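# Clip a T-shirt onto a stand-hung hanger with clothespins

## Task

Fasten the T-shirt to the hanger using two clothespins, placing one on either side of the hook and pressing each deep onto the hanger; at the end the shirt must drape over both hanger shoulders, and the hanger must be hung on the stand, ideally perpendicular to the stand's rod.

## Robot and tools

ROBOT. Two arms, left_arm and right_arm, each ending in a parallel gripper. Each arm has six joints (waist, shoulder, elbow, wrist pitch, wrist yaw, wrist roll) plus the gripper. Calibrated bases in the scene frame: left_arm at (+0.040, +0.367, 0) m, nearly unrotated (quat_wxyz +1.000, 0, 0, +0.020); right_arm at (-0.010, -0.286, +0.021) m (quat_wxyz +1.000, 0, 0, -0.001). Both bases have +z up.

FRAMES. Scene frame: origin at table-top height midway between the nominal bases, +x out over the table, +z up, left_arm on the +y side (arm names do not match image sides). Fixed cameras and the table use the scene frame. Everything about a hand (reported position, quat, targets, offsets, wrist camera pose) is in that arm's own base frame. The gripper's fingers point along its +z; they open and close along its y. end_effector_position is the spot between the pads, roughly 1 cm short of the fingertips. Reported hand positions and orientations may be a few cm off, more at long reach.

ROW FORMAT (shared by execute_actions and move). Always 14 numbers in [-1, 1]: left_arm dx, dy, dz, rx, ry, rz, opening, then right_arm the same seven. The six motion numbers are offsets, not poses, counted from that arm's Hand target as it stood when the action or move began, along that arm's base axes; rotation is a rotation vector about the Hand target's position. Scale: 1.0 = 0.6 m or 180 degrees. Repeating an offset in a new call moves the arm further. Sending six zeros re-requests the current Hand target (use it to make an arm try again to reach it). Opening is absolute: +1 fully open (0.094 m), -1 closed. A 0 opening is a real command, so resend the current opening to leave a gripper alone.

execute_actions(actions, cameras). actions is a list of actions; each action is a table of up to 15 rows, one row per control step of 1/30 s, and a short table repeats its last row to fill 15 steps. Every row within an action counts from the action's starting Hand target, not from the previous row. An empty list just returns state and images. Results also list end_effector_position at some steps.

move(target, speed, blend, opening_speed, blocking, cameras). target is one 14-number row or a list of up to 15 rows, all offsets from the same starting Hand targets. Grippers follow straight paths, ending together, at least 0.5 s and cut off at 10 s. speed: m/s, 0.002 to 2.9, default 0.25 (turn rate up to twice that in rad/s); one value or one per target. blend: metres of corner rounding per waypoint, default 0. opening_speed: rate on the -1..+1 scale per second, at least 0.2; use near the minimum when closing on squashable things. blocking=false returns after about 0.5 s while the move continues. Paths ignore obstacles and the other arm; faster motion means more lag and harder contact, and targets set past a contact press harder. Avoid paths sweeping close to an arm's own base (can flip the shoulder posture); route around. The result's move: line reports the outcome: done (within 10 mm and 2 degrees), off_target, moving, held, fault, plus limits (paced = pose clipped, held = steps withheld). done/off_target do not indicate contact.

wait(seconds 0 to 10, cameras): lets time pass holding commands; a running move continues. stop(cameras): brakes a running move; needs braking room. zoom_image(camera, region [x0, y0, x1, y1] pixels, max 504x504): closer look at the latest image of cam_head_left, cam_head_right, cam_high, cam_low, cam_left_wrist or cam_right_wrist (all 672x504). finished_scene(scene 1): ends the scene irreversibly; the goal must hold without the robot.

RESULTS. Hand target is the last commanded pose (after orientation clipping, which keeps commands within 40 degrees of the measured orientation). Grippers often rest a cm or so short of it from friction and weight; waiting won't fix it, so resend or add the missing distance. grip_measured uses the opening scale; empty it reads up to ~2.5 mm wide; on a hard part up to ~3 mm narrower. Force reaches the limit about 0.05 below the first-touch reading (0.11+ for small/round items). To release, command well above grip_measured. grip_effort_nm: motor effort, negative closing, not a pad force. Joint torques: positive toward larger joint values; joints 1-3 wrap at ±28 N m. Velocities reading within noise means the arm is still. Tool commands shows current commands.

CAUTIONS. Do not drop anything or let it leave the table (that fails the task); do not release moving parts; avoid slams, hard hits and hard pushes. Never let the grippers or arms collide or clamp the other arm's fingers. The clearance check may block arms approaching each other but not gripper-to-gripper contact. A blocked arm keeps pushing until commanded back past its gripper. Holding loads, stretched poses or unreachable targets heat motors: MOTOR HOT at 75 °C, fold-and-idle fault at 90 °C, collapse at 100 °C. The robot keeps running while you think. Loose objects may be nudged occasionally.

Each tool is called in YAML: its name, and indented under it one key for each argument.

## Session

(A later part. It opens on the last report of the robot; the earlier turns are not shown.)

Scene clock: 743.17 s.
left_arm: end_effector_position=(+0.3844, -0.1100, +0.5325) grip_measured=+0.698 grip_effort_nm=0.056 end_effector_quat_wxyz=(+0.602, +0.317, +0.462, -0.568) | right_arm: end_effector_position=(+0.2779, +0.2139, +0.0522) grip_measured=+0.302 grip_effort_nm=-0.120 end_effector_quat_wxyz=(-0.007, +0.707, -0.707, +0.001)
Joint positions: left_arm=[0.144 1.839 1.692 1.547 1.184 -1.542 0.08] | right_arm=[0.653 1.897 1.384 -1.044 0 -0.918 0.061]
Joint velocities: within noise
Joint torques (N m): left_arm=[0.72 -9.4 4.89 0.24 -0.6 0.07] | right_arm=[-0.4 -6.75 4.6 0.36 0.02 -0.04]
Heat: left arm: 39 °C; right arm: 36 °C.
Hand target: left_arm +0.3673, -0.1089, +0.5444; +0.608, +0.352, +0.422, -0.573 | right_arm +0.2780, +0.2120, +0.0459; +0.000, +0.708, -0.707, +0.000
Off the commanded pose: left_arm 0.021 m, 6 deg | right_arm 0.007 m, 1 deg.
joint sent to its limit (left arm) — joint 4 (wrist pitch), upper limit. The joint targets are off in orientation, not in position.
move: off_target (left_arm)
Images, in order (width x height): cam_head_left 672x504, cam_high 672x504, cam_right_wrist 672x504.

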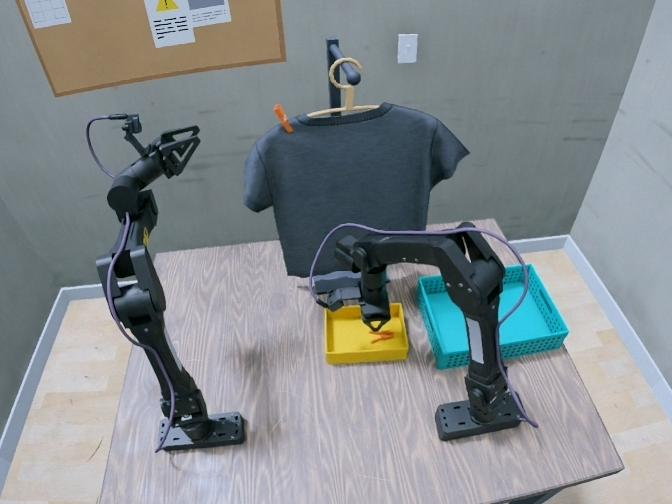

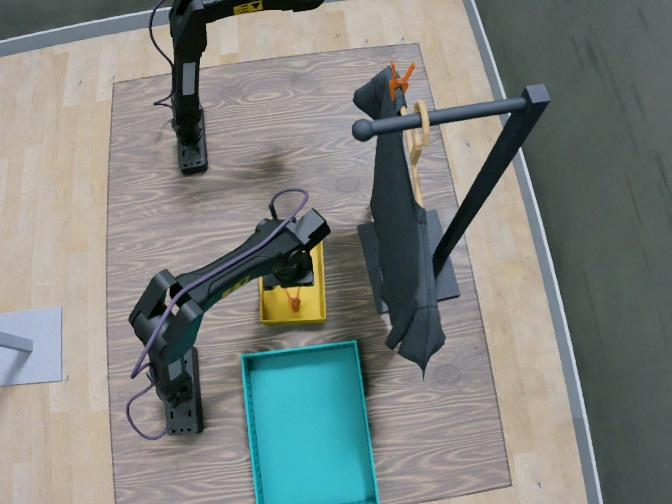

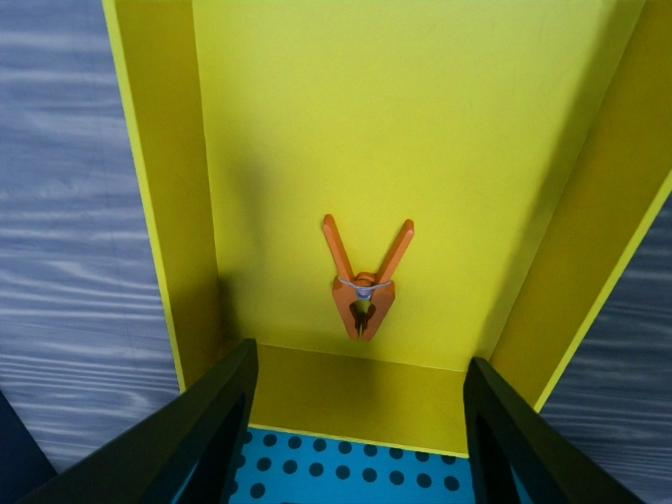

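move:
  target:
    - [0, 0, -0.08, 0.111, -0.0044, 0, 0.7, -0.0033, -0.0033, -0.085, 0, 0, 0, 0.3]
  speed: 0.12
  cameras: ["cam_high", "cam_right_wrist", "cam_head_left", "cam_low"]

zoom_image:
  camera: "cam_head_left"
  region: [310, 270, 430, 370]

zoom_image:
  camera: "cam_right_wrist"
  region: [240, 200, 490, 440]

Scene clock: 764.93 s.
left_arm: end_effector_position=(+0.3776, -0.1108, +0.4819) grip_measured=+0.698 grip_effort_nm=0.066 end_effector_quat_wxyz=(+0.537, +0.419, +0.550, -0.483) | right_arm: end_effector_position=(+0.2779, +0.2139, +0.0037) grip_measured=+0.302 grip_effort_nm=-0.129 end_effector_quat_wxyz=(-0.011, +0.708, -0.706, +0.001)
Joint positions: left_arm=[0.181 1.839 1.722 1.547 1.526 -1.513 0.08] | right_arm=[0.653 1.955 1.258 -0.851 0 -0.92 0.061]
Joint velocities: within noise
Joint torques (N m): left_arm=[0.73 -7.95 6.95 0.11 -0.58 0.06] | right_arm=[-0.4 -6.46 3.99 0.36 0.02 -0.07]
Heat: left arm: 41 °C; right arm: 35 °C.
Hand target: left_arm +0.3673, -0.1089, +0.4964; +0.540, +0.457, +0.511, -0.489 | right_arm +0.2761, +0.2100, -0.0051; +0.000, +0.708, -0.707, +0.000
Off the commanded pose: left_arm 0.018 m, 6 deg | right_arm 0.010 m, 1 deg.
joint sent to its limit (left arm) — joint 4 (wrist pitch), upper limit. The joint targets are off in orientation, not in position.
move: off_target (left_arm)
Images, in order (width x height): cam_head_left 672x504, cam_high 672x504, cam_low 672x504, cam_right_wrist 672x504.

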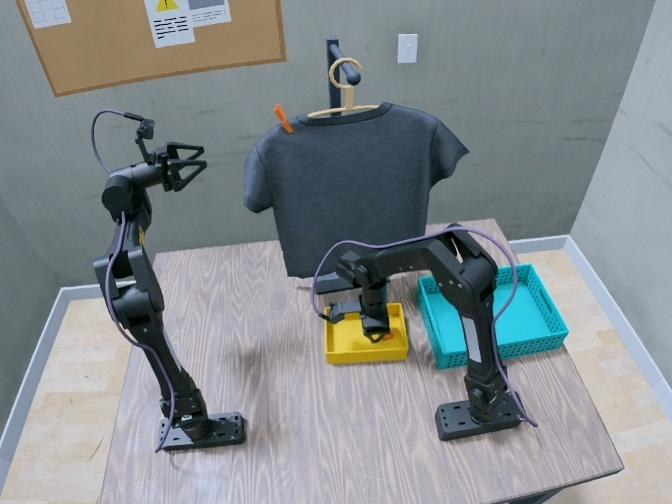

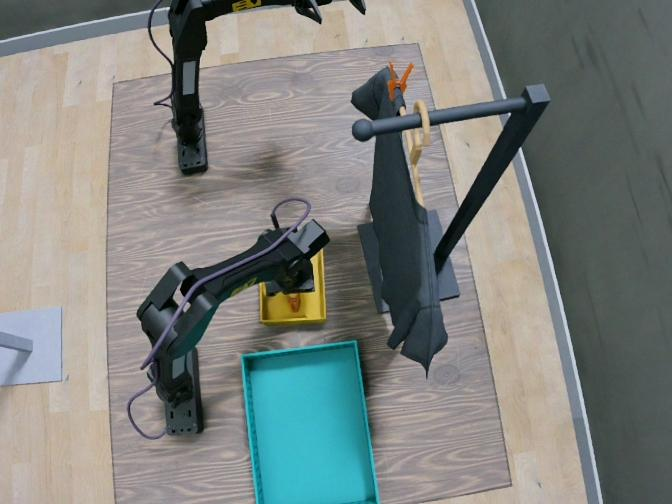

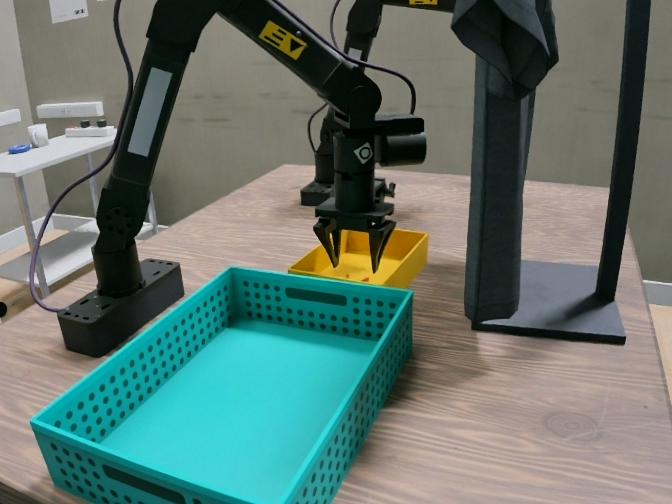

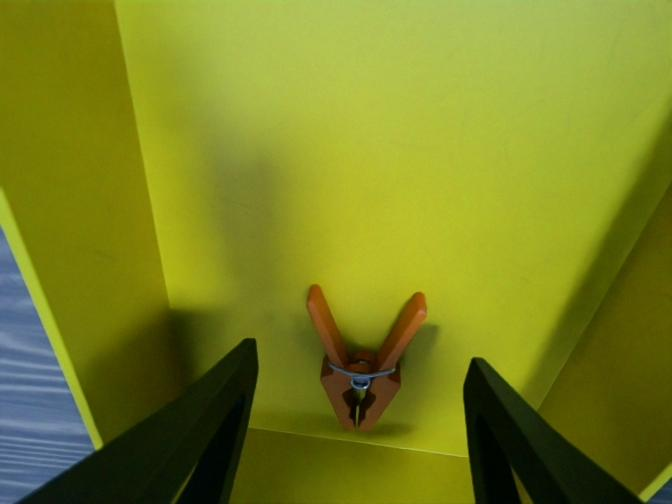

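Scaled by 4.200 from the camera's 672x504 image, which has a finer 960x720 frame.

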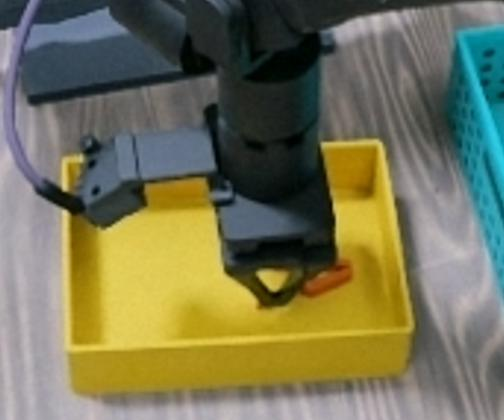

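Scaled by 2.016 from the camera's 672x504 image, which has a finer 960x720 frame.

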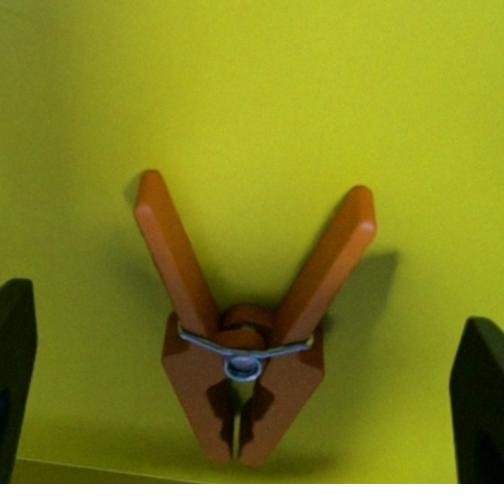

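execute_actions:
  actions: []
  cameras: ["cam_right_wrist", "cam_high"]

Scene clock: 783.33 s.
left_arm: end_effector_position=(+0.3775, -0.1108, +0.4817) grip_measured=+0.698 grip_effort_nm=0.066 end_effector_quat_wxyz=(+0.537, +0.419, +0.550, -0.483) | right_arm: end_effector_position=(+0.2781, +0.2141, +0.0037) grip_measured=+0.302 grip_effort_nm=-0.125 end_effector_quat_wxyz=(-0.012, +0.708, -0.706, +0.001)
Joint positions: left_arm=[0.181 1.839 1.722 1.548 1.527 -1.512 0.08] | right_arm=[0.653 1.955 1.258 -0.85 0 -0.92 0.061]
Joint velocities: within noise
Joint torques (N m): left_arm=[0.75 -8.03 7.09 0.17 -0.64 0.02] | right_arm=[-0.58 -6.38 3.95 0.36 0.01 -0.04]
Heat: left arm: 40 °C; right arm: 34 °C.
Hand target: left_arm +0.3673, -0.1089, +0.4965; +0.540, +0.457, +0.511, -0.489 | right_arm +0.2761, +0.2100, -0.0051; +0.000, +0.708, -0.707, +0.000
Tool commands: left_gripper/opening=+0.7 right_gripper/opening=+0.3
Off the commanded pose: left_arm 0.018 m, 6 deg | right_arm 0.010 m, 1 deg.
Images, in order (width x height): cam_high 672x504, cam_right_wrist 672x504.

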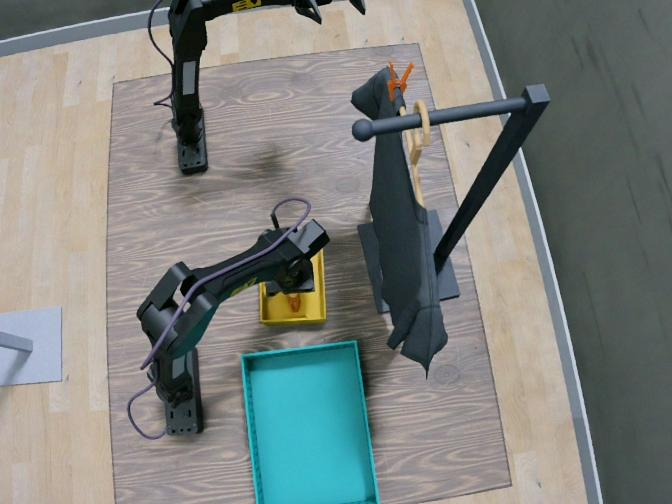

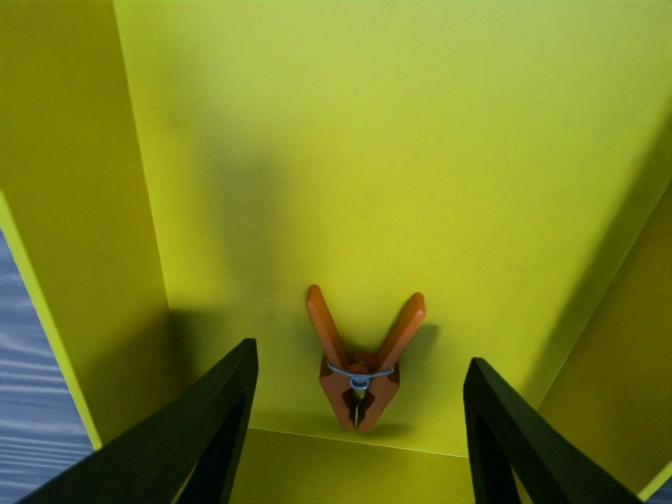

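move:
  target: [0.0171, -0.0032, -0.0247, 0, 0, 0, 0.7, 0.0033, 0.0055, -0.0165, 0, 0, 0, 0.3]
  speed: 0.05
  cameras: ["cam_right_wrist"]

Scene clock: 793.53 s.
left_arm: end_effector_position=(+0.3775, -0.1108, +0.4816) grip_measured=+0.698 grip_effort_nm=0.066 end_effector_quat_wxyz=(+0.548, +0.433, +0.540, -0.469) | right_arm: end_effector_position=(+0.2811, +0.2163, -0.0055) grip_measured=+0.302 grip_effort_nm=-0.129 end_effector_quat_wxyz=(-0.012, +0.708, -0.706, +0.001)
Joint positions: left_arm=[0.181 1.839 1.722 1.548 1.528 -1.463 0.08] | right_arm=[0.653 1.983 1.258 -0.822 0 -0.92 0.061]
Joint velocities: within noise
Joint torques (N m): left_arm=[0.1 -6.46 5.01 0.17 -0.67 0] | right_arm=[-0.17 -6.28 3.86 0.39 -0.01 0]
Heat: left arm: 40 °C; right arm: 34 °C.
Hand target: left_arm +0.3776, -0.1108, +0.4816; +0.540, +0.457, +0.511, -0.489 | right_arm +0.2780, +0.2133, -0.0150; +0.000, +0.708, -0.707, +0.000
Off the commanded pose: left_arm 0.000 m, 5 deg | right_arm 0.010 m, 1 deg.
joint sent to its limit (left arm) — joint 4 (wrist pitch), upper limit. The joint targets are off in orientation, not in position.
move: off_target (left_arm)
Images, in order (width x height): cam_right_wrist 672x504.

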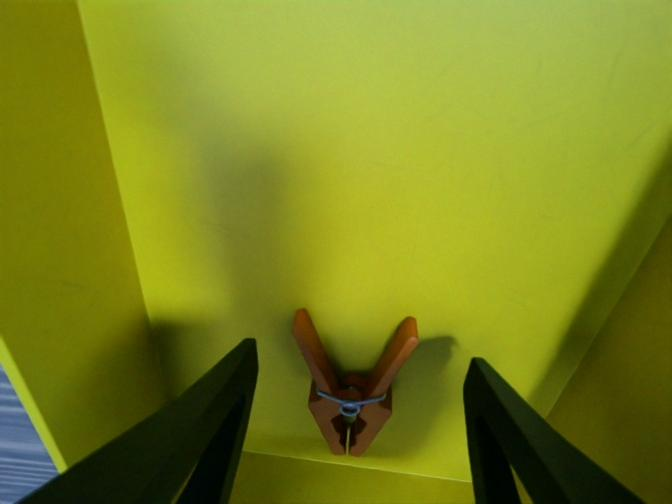

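move:
  target: [0, 0, 0, 0, 0, 0, 0.7, -0.0067, -0.0047, -0.0167, 0, 0, 0, 0.3]
  speed: 0.05
  cameras: ["cam_right_wrist"]

Scene clock: 799.00 s.
left_arm: end_effector_position=(+0.3775, -0.1108, +0.4815) grip_measured=+0.698 grip_effort_nm=0.066 end_effector_quat_wxyz=(+0.549, +0.433, +0.540, -0.469) | right_arm: end_effector_position=(+0.2778, +0.2138, -0.0145) grip_measured=+0.302 grip_effort_nm=-0.129 end_effector_quat_wxyz=(-0.014, +0.708, -0.706, +0.002)
Joint positions: left_arm=[0.181 1.839 1.722 1.548 1.529 -1.461 0.08] | right_arm=[0.653 1.983 1.217 -0.777 0 -0.92 0.061]
Joint velocities: within noise
Joint torques (N m): left_arm=[-0.01 -6.58 5 0.11 -0.66 0.05] | right_arm=[-0.25 -6.09 3.82 0.38 -0.01 0.02]
Heat: left arm: 39 °C; right arm: 34 °C.
Hand target: left_arm +0.3776, -0.1108, +0.4816; +0.540, +0.457, +0.511, -0.489 | right_arm +0.2741, +0.2105, -0.0249; +0.000, +0.708, -0.707, +0.000
Off the commanded pose: left_arm 0.000 m, 5 deg | right_arm 0.012 m, 2 deg.
joint sent to its limit (left arm) — joint 4 (wrist pitch), upper limit. The joint targets are off in orientation, not in position.
move: off_target (left_arm, right_arm)
Images, in order (width x height): cam_right_wrist 672x504.

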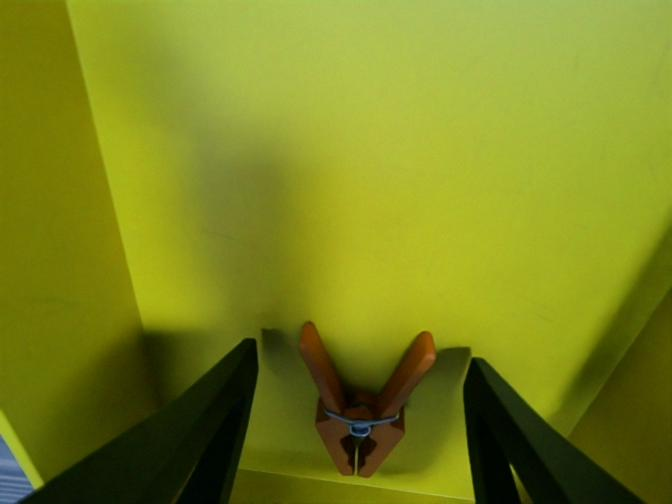

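move:
  target: [0, 0, 0, 0, 0, 0, 0.7, 0.0, 0.0, -0.0133, 0, 0, 0, 0.3]
  speed: 0.05
  cameras: ["cam_right_wrist"]

Scene clock: 808.17 s.
left_arm: end_effector_position=(+0.3775, -0.1108, +0.4815) grip_measured=+0.698 grip_effort_nm=0.061 end_effector_quat_wxyz=(+0.549, +0.434, +0.540, -0.469) | right_arm: end_effector_position=(+0.2780, +0.2137, -0.0204) grip_measured=+0.302 grip_effort_nm=-0.120 end_effector_quat_wxyz=(-0.013, +0.708, -0.706, +0.002)
Joint positions: left_arm=[0.181 1.839 1.722 1.548 1.529 -1.46 0.08] | right_arm=[0.653 1.996 1.209 -0.758 0.001 -0.92 0.061]
Joint velocities: within noise
Joint torques (N m): left_arm=[-0.14 -6.64 4.97 0.14 -0.64 0.04] | right_arm=[-0.1 -6.05 3.43 0.46 -0.02 0.02]
Heat: left arm: 38 °C; right arm: 33 °C.
Hand target: left_arm +0.3776, -0.1108, +0.4816; +0.540, +0.457, +0.511, -0.489 | right_arm +0.2741, +0.2105, -0.0330; +0.000, +0.708, -0.707, +0.000
Off the commanded pose: left_arm 0.000 m, 5 deg | right_arm 0.013 m, 1 deg.
joint sent to its limit (left arm) — joint 4 (wrist pitch), upper limit. The joint targets are off in orientation, not in position.
move: off_target (left_arm, right_arm)
Images, in order (width x height): cam_right_wrist 672x504.

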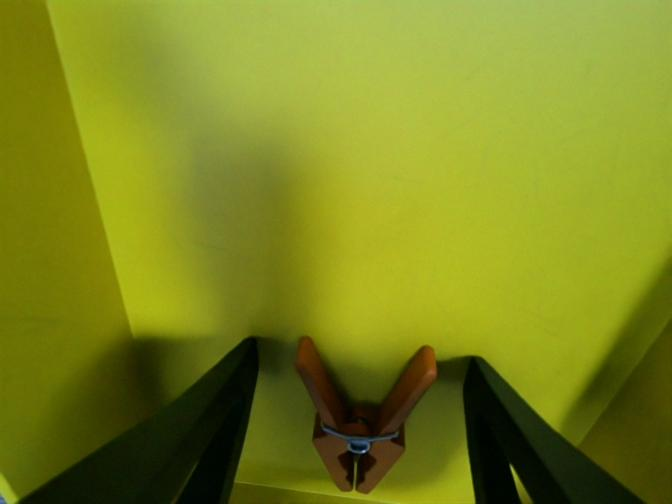

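move:
  target: [0, 0, 0, 0, 0, 0, 0.7, 0.0012, 0.0, -0.0067, 0, 0, 0, 0.3]
  speed: 0.05
  cameras: ["cam_right_wrist"]

zoom_image:
  camera: "cam_right_wrist"
  region: [220, 300, 520, 504]

Scene clock: 815.87 s.
left_arm: end_effector_position=(+0.3775, -0.1108, +0.4815) grip_measured=+0.698 grip_effort_nm=0.066 end_effector_quat_wxyz=(+0.549, +0.434, +0.539, -0.468) | right_arm: end_effector_position=(+0.2782, +0.2138, -0.0204) grip_measured=+0.302 grip_effort_nm=-0.115 end_effector_quat_wxyz=(-0.013, +0.708, -0.706, +0.002)
Joint positions: left_arm=[0.181 1.839 1.722 1.548 1.529 -1.46 0.08] | right_arm=[0.653 1.996 1.209 -0.758 0.001 -0.92 0.061]
Joint velocities: within noise
Joint torques (N m): left_arm=[-0.1 -6.43 5.09 0.12 -0.65 0.02] | right_arm=[-0.16 -5.33 3.15 0.59 0 0.01]
Heat: left arm: 38 °C; right arm: 33 °C.
Hand target: left_arm +0.3776, -0.1108, +0.4816; +0.540, +0.457, +0.511, -0.489 | right_arm +0.2748, +0.2105, -0.0370; +0.000, +0.708, -0.707, +0.000
Off the commanded pose: left_arm 0.000 m, 5 deg | right_arm 0.017 m, 1 deg.
joint sent to its limit (left arm) — joint 4 (wrist pitch), upper limit. The joint targets are off in orientation, not in position.
move: off_target (left_arm, right_arm)
Images, in order (width x height): cam_right_wrist 672x504.

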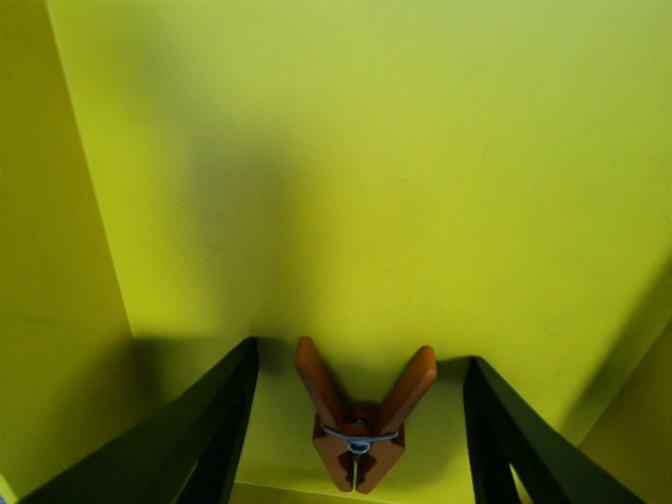

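Scaled by 1.680 from the camera's 672x504 image, which has a finer 960x720 frame.

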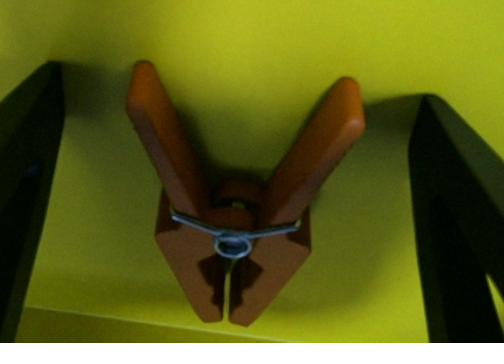

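move:
  target: [0, 0, 0, 0, 0, 0, 0.7, 0.0, 0.0, 0.0133, 0, 0, 0, -0.42]
  speed: 0.05
  opening_speed: 0.4
  cameras: ["cam_right_wrist"]

Scene clock: 824.37 s.
left_arm: end_effector_position=(+0.3775, -0.1108, +0.4815) grip_measured=+0.698 grip_effort_nm=0.061 end_effector_quat_wxyz=(+0.549, +0.434, +0.539, -0.468) | right_arm: end_effector_position=(+0.2794, +0.2139, -0.0206) grip_measured=-0.416 grip_effort_nm=-0.247 end_effector_quat_wxyz=(-0.015, +0.708, -0.706, +0.005)
Joint positions: left_arm=[0.181 1.839 1.722 1.548 1.529 -1.459 0.08] | right_arm=[0.653 1.996 1.208 -0.751 0.005 -0.92 0.027]
Joint velocities: within noise
Joint torques (N m): left_arm=[-0.02 -6.54 5.05 0.14 -0.63 0.06] | right_arm=[-0.21 -6.32 4.21 0.28 -0.06 0.01]
Heat: left arm: 38 °C; right arm: 33 °C.
Hand target: left_arm +0.3776, -0.1108, +0.4816; +0.540, +0.457, +0.511, -0.489 | right_arm +0.2749, +0.2105, -0.0290; +0.000, +0.708, -0.707, +0.000
Off the commanded pose: left_arm 0.000 m, 5 deg | right_arm 0.010 m, 2 deg.
joint sent to its limit (left arm) — joint 4 (wrist pitch), upper limit. The joint targets are off in orientation, not in position.
move: off_target (left_arm)
Images, in order (width x height): cam_right_wrist 672x504.

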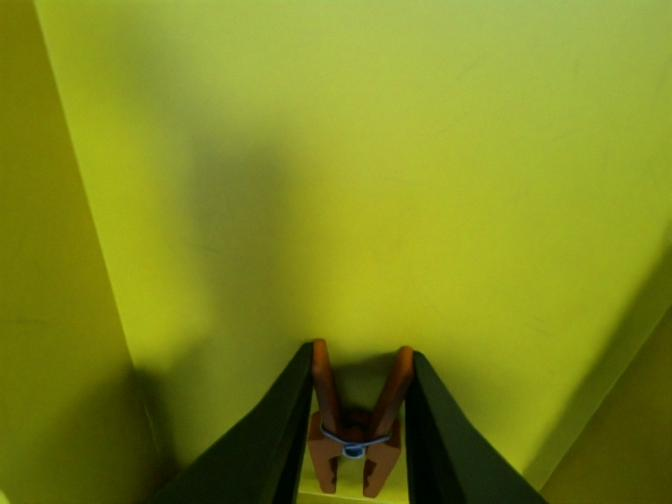

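Handles are engaged and the clip is opening. Closing further to the firm-hold opening.

move:
  target: [0, 0, 0, 0, 0, 0, 0.7, 0.0, 0.0, 0.005, 0, 0, 0, -0.62]
  speed: 0.05
  opening_speed: 0.4
  cameras: ["cam_right_wrist"]

zoom_image:
  camera: "cam_right_wrist"
  region: [220, 300, 520, 504]

Scene clock: 828.63 s.
left_arm: end_effector_position=(+0.3775, -0.1108, +0.4815) grip_measured=+0.698 grip_effort_nm=0.061 end_effector_quat_wxyz=(+0.549, +0.434, +0.539, -0.468) | right_arm: end_effector_position=(+0.2791, +0.2137, -0.0206) grip_measured=-0.615 grip_effort_nm=-0.276 end_effector_quat_wxyz=(-0.014, +0.708, -0.706, +0.005)
Joint positions: left_arm=[0.181 1.839 1.722 1.548 1.529 -1.458 0.08] | right_arm=[0.653 1.996 1.208 -0.753 0.005 -0.92 0.018]
Joint velocities: within noise
Joint torques (N m): left_arm=[-0.24 -6.53 5.05 0.11 -0.61 0.05] | right_arm=[-0.34 -6.78 4.51 0.21 -0.03 0]
Heat: left arm: 38 °C; right arm: 33 °C.
Hand target: left_arm +0.3776, -0.1108, +0.4816; +0.540, +0.457, +0.511, -0.489 | right_arm +0.2748, +0.2105, -0.0260; +0.000, +0.708, -0.707, +0.000
Off the commanded pose: left_arm 0.000 m, 5 deg | right_arm 0.008 m, 2 deg.
joint sent to its limit (left arm) — joint 4 (wrist pitch), upper limit. The joint targets are off in orientation, not in position.
move: off_target (left_arm)
Images, in order (width x height): cam_right_wrist 672x504.

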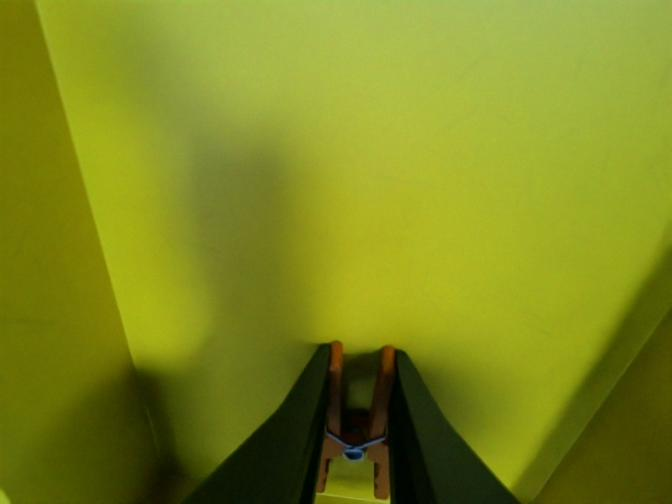

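Scaled by 1.680 from the camera's 672x504 image, which has a finer 960x720 frame.

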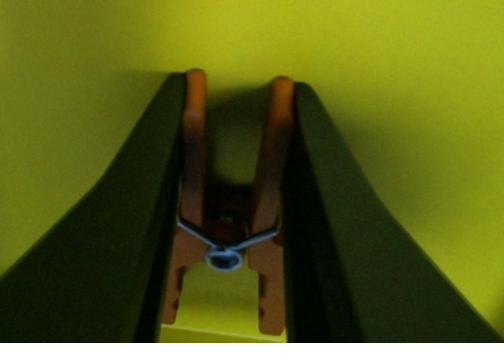

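move:
  target:
    - [0, 0, 0, 0.0051, 0.0078, 0.0256, 0.7, -0.004, -0.01, 0.30, 0, 0, 0, -0.62]
    - [0, 0, 0, 0.0051, 0.0078, 0.0256, 0.7, 0.042, -0.034, 0.643, 0.496, -0.0741, -0.0741, -0.62]
  speed: [0.2, 0.3]
  blend: [0.03, 0]
  cameras: ["cam_head_left", "cam_head_right", "cam_high", "cam_right_wrist"]

Scene clock: 844.93 s.
left_arm: end_effector_position=(+0.3773, -0.1109, +0.4801) grip_measured=+0.698 grip_effort_nm=0.056 end_effector_quat_wxyz=(+0.548, +0.437, +0.540, -0.466) | right_arm: end_effector_position=(+0.3064, +0.1892, +0.3561) grip_measured=-0.616 grip_effort_nm=-0.256 end_effector_quat_wxyz=(+0.564, -0.419, +0.573, +0.422)
Joint positions: left_arm=[0.181 1.839 1.722 1.548 1.537 -1.455 0.08] | right_arm=[0.07 1.233 0.957 0.257 -1.204 -0.006 0.018]
Joint velocities: within noise
Joint torques (N m): left_arm=[0.09 -6.63 5.09 -0.06 -0.68 -0.05] | right_arm=[0.2 -5.24 5.31 1.63 0.02 0.06]
Heat: left arm: 37 °C; right arm: 32 °C.
Hand target: left_arm +0.3776, -0.1108, +0.4816; +0.549, +0.434, +0.539, -0.468 | right_arm +0.3000, +0.1900, +0.3597; +0.569, -0.421, +0.568, +0.420
Off the commanded pose: left_arm 0.002 m, 1 deg | right_arm 0.007 m, 1 deg.
move: done
Images, in order (width x height): cam_head_left 672x504, cam_head_right 672x504, cam_high 672x504, cam_right_wrist 672x504.

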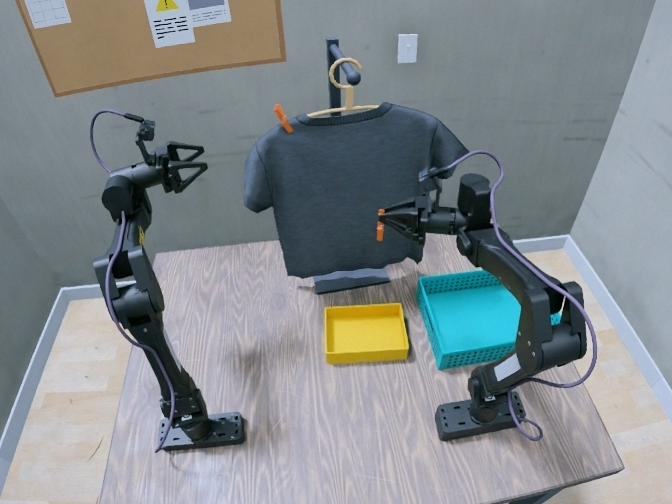

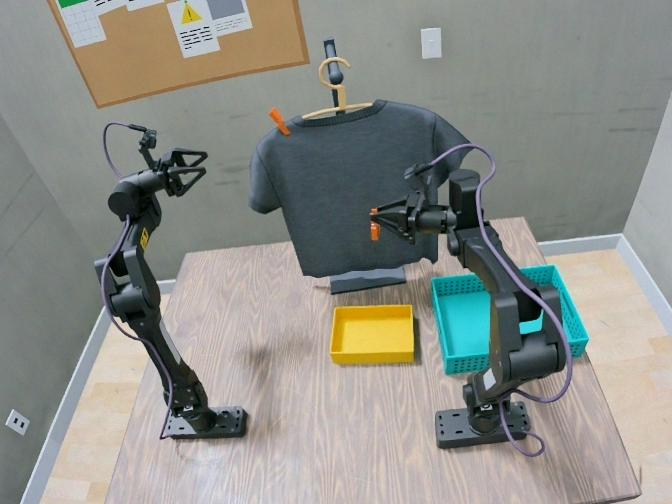

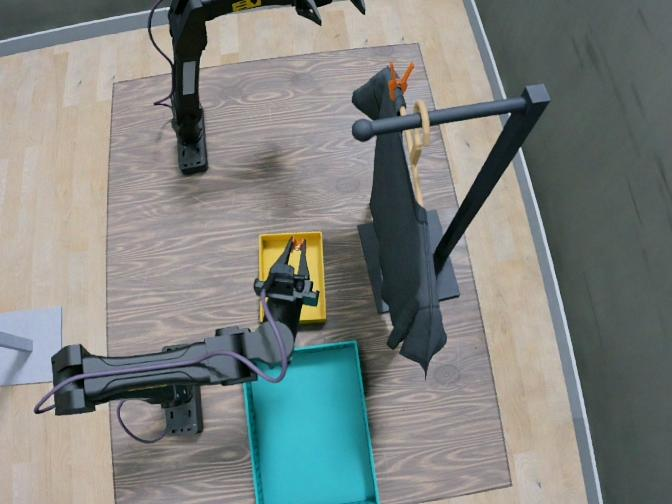

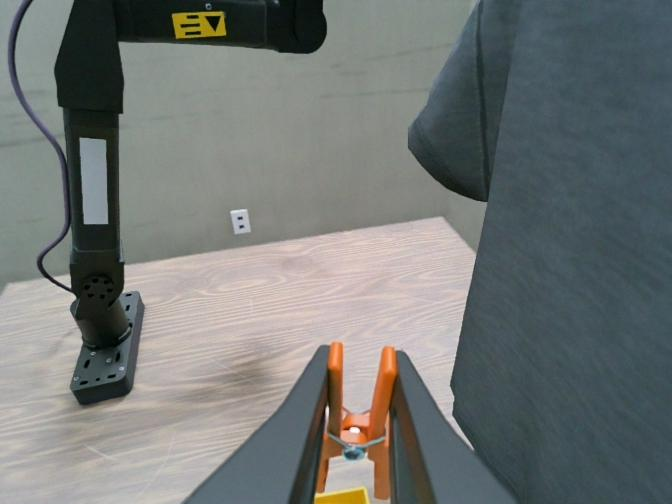

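zoom_image:
  camera: "cam_head_left"
  region: [230, 30, 480, 230]

zoom_image:
  camera: "cam_high"
  region: [330, 50, 530, 230]

zoom_image:
  camera: "cam_head_right"
  region: [230, 30, 480, 230]

Scaled by 2.016 from the camera's 672x504 image, which has a finer 960x720 frame.

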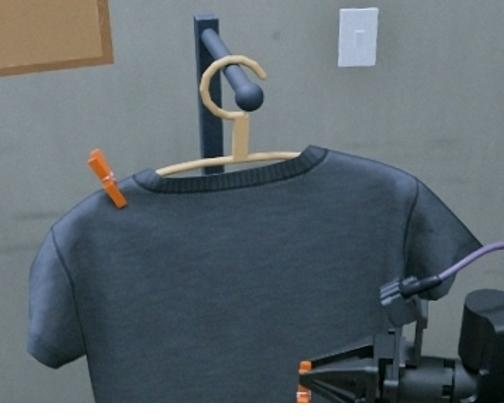

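Scaled by 2.520 from the camera's 672x504 image, which has a finer 960x720 frame.

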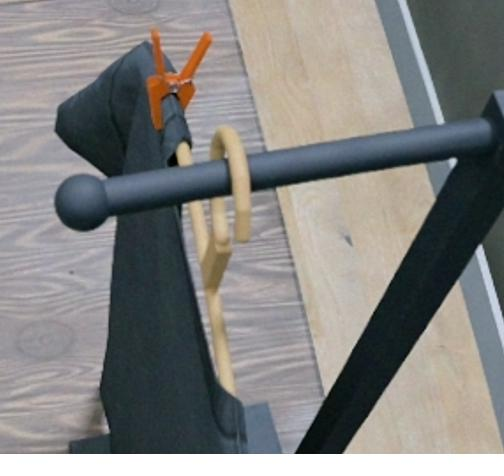

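Scaled by 2.016 from the camera's 672x504 image, which has a finer 960x720 frame.

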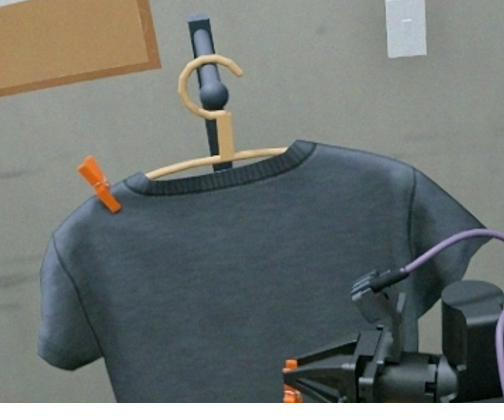

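move:
  target:
    - [0, 0, 0, 0, 0, 0, 0.7, 0.05, -0.1, 0.167, 0.1175, -0.0337, 0.011, -0.62]
    - [0, 0, 0, 0, 0, 0, 0.7, 0.15, -0.17, 0.34, 0.1175, -0.0337, 0.011, -0.62]
  speed: [0.12, 0.18]
  cameras: ["cam_head_left", "cam_head_right", "cam_high", "cam_right_wrist"]

Scene clock: 862.53 s.
left_arm: end_effector_position=(+0.3773, -0.1109, +0.4801) grip_measured=+0.698 grip_effort_nm=0.061 end_effector_quat_wxyz=(+0.548, +0.437, +0.540, -0.466) | right_arm: end_effector_position=(+0.3868, +0.0905, +0.5609) grip_measured=-0.616 grip_effort_nm=-0.261 end_effector_quat_wxyz=(+0.656, -0.342, +0.446, +0.504)
Joint positions: left_arm=[0.181 1.839 1.722 1.548 1.537 -1.455 0.08] | right_arm=[-0.202 1.855 1.828 1.452 -1.189 1.415 0.018]
Joint velocities: within noise
Joint torques (N m): left_arm=[-0.02 -6.61 5.04 -0.1 -0.66 -0.02] | right_arm=[-0.27 -5.97 6.82 -0.04 0.59 0.07]
Heat: left arm: 37 °C; right arm: 33 °C.
Hand target: left_arm +0.3776, -0.1108, +0.4816; +0.549, +0.434, +0.539, -0.468 | right_arm +0.3900, +0.0881, +0.5638; +0.658, -0.340, +0.443, +0.504
Off the commanded pose: left_arm 0.002 m, 1 deg | right_arm 0.005 m, 0 deg.
move: done
Images, in order (width x height): cam_head_left 672x504, cam_head_right 672x504, cam_high 672x504, cam_right_wrist 672x504.

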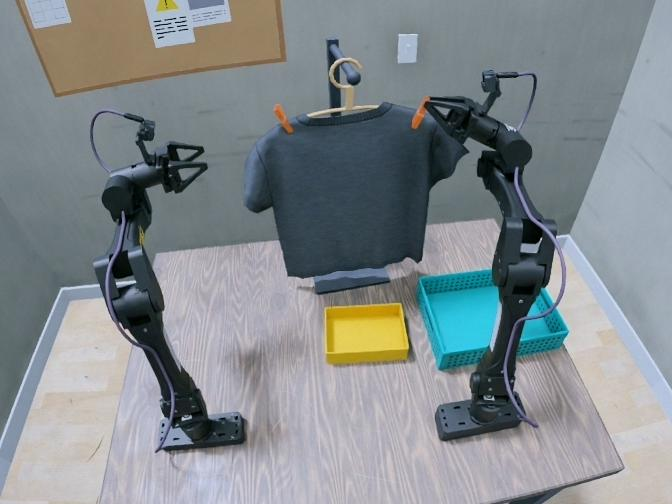

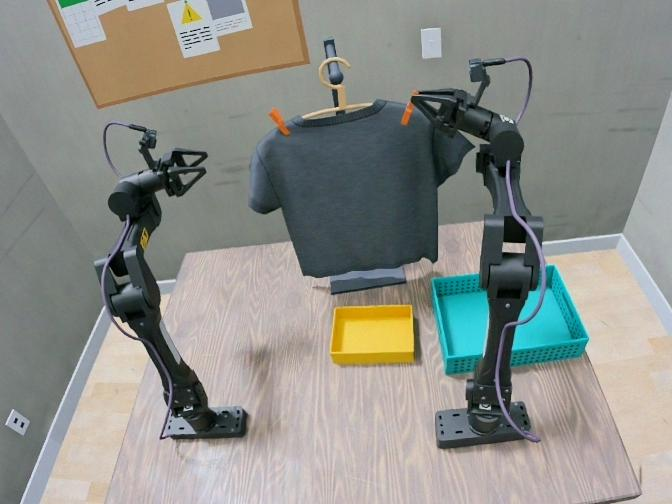

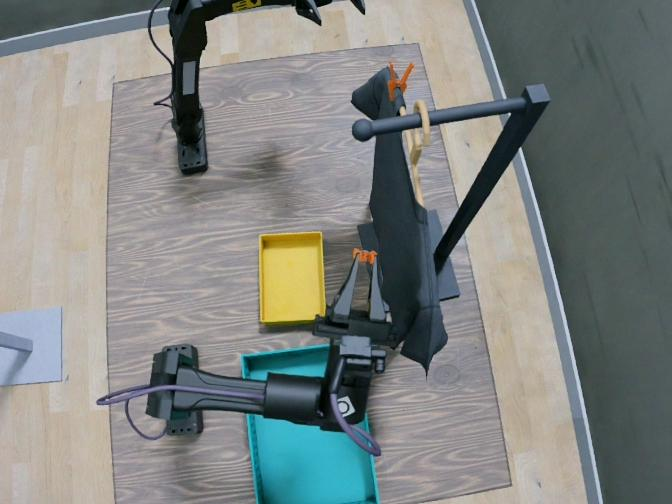

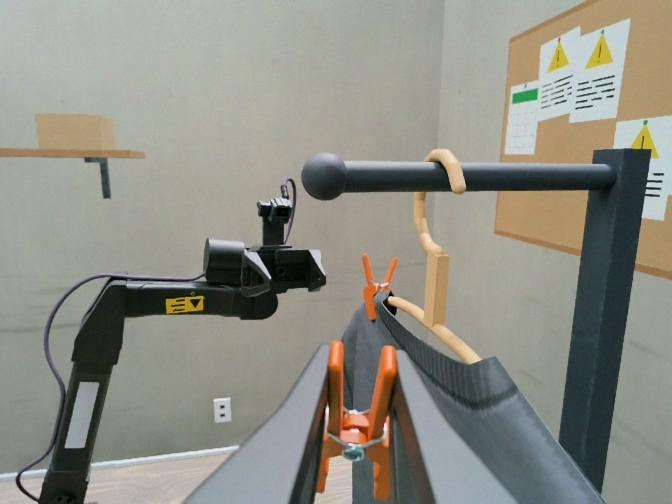

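zoom_image:
  camera: "cam_right_wrist"
  region: [290, 120, 650, 390]

zoom_image:
  camera: "cam_high"
  region: [330, 50, 480, 330]

Scaled by 1.400 from the camera's 672x504 image, which has a finer 960x720 frame.

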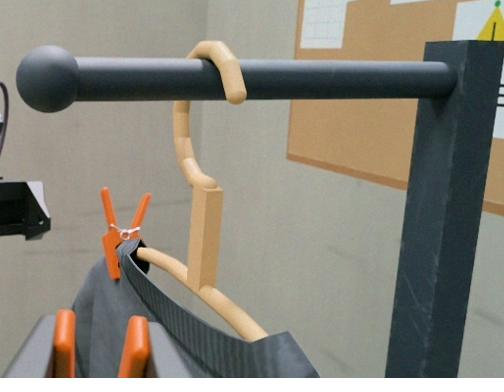

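Scaled by 1.800 from the camera's 672x504 image, which has a finer 960x720 frame.

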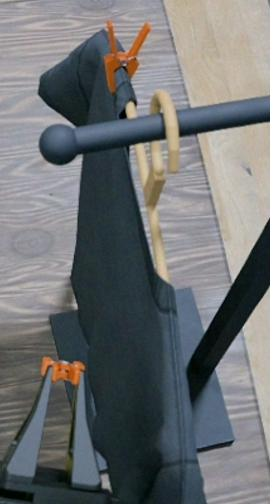

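move:
  target: [0, 0, 0, 0, 0, 0, 0.7, 0.075, 0.025, 0.022, 0, 0, 0, -0.62]
  speed: 0.12
  cameras: ["cam_head_left", "cam_high", "cam_right_wrist"]

Scene clock: 877.37 s.
left_arm: end_effector_position=(+0.3773, -0.1109, +0.4801) grip_measured=+0.698 grip_effort_nm=0.061 end_effector_quat_wxyz=(+0.548, +0.437, +0.540, -0.466) | right_arm: end_effector_position=(+0.4313, +0.1026, +0.5748) grip_measured=-0.616 grip_effort_nm=-0.261 end_effector_quat_wxyz=(+0.654, -0.342, +0.449, +0.504)
Joint positions: left_arm=[0.181 1.839 1.722 1.548 1.537 -1.455 0.08] | right_arm=[-0.15 2.023 2.133 1.178 -1.183 1.273 0.018]
Joint velocities: left_arm=[within noise] | right_arm=[-0.007 0.012 0.002 0.022 -0.066 -0.154 -0.001]
Joint torques (N m): left_arm=[-0.12 -6.57 4.85 -0.09 -0.66 -0.07] | right_arm=[0.32 -6.99 6.79 0.18 0.64 -0.05]
Heat: left arm: 37 °C; right arm: 32 °C.
Hand target: left_arm +0.3776, -0.1108, +0.4816; +0.549, +0.434, +0.539, -0.468 | right_arm +0.4350, +0.1030, +0.5770; +0.658, -0.341, +0.443, +0.504
Off the commanded pose: left_arm 0.002 m, 1 deg | right_arm 0.004 m, 1 deg.
move: done
Images, in order (width x height): cam_head_left 672x504, cam_high 672x504, cam_right_wrist 672x504.

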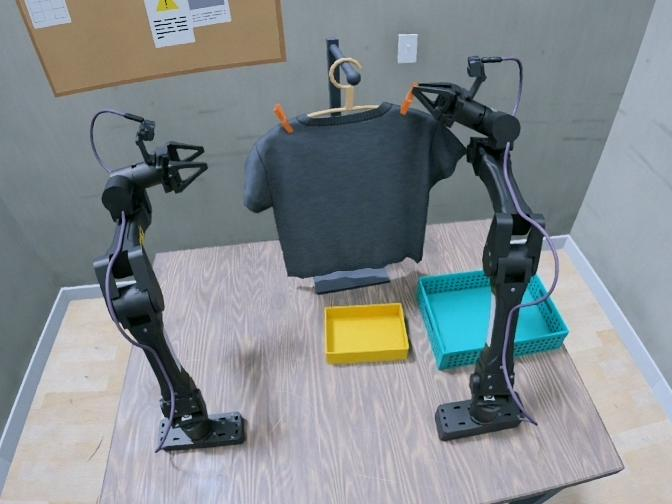

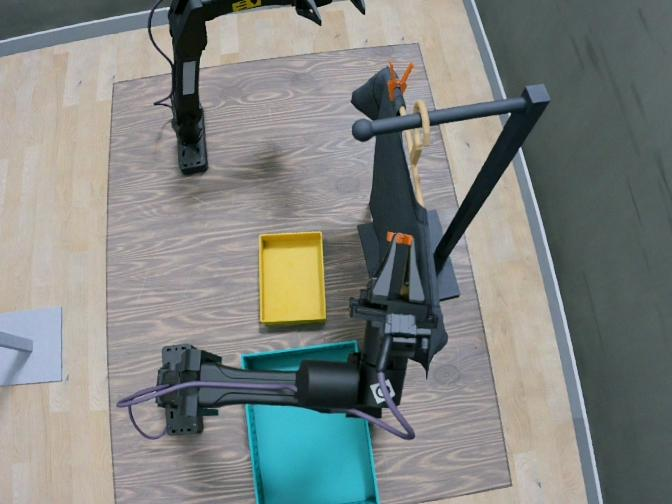

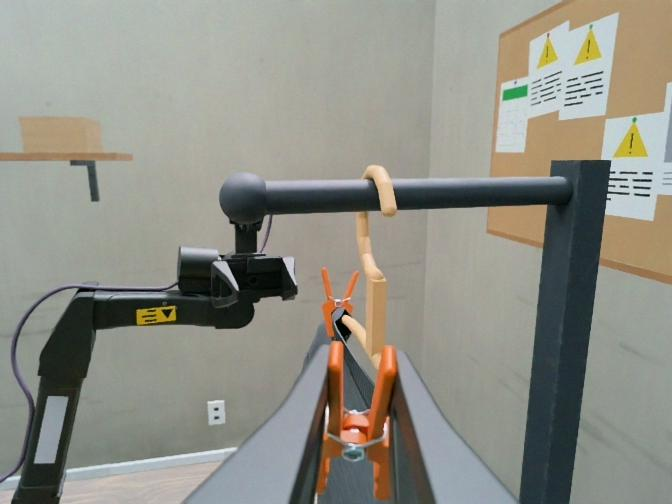

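zoom_image:
  camera: "cam_right_wrist"
  region: [240, 240, 480, 504]

zoom_image:
  camera: "cam_head_left"
  region: [340, 50, 500, 170]

zoom_image:
  camera: "cam_high"
  region: [350, 180, 470, 300]

Scaled by 1.909 from the camera's 672x504 image, which has a finer 960x720 frame.

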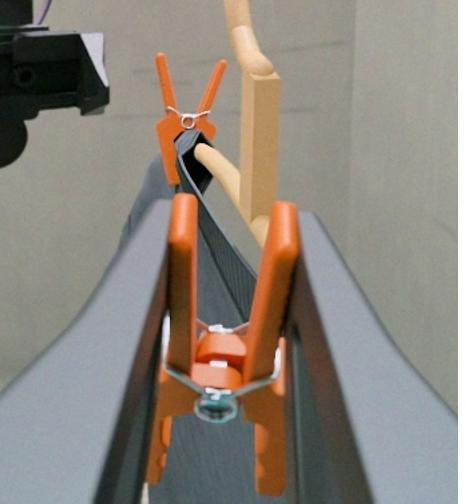

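Scaled by 3.150 from the camera's 672x504 image, which has a finer 960x720 frame.

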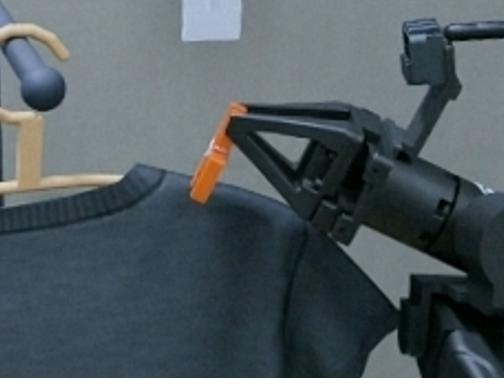

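Scaled by 4.200 from the camera's 672x504 image, which has a finer 960x720 frame.

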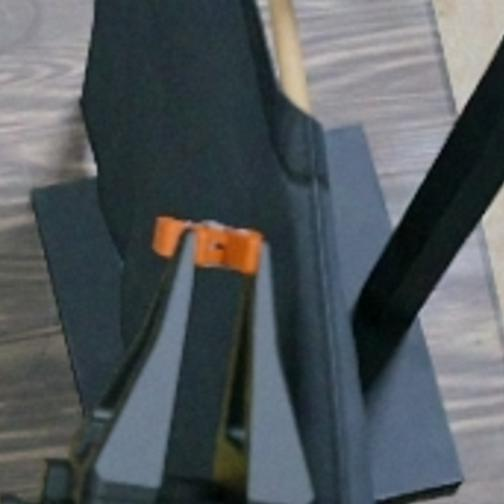

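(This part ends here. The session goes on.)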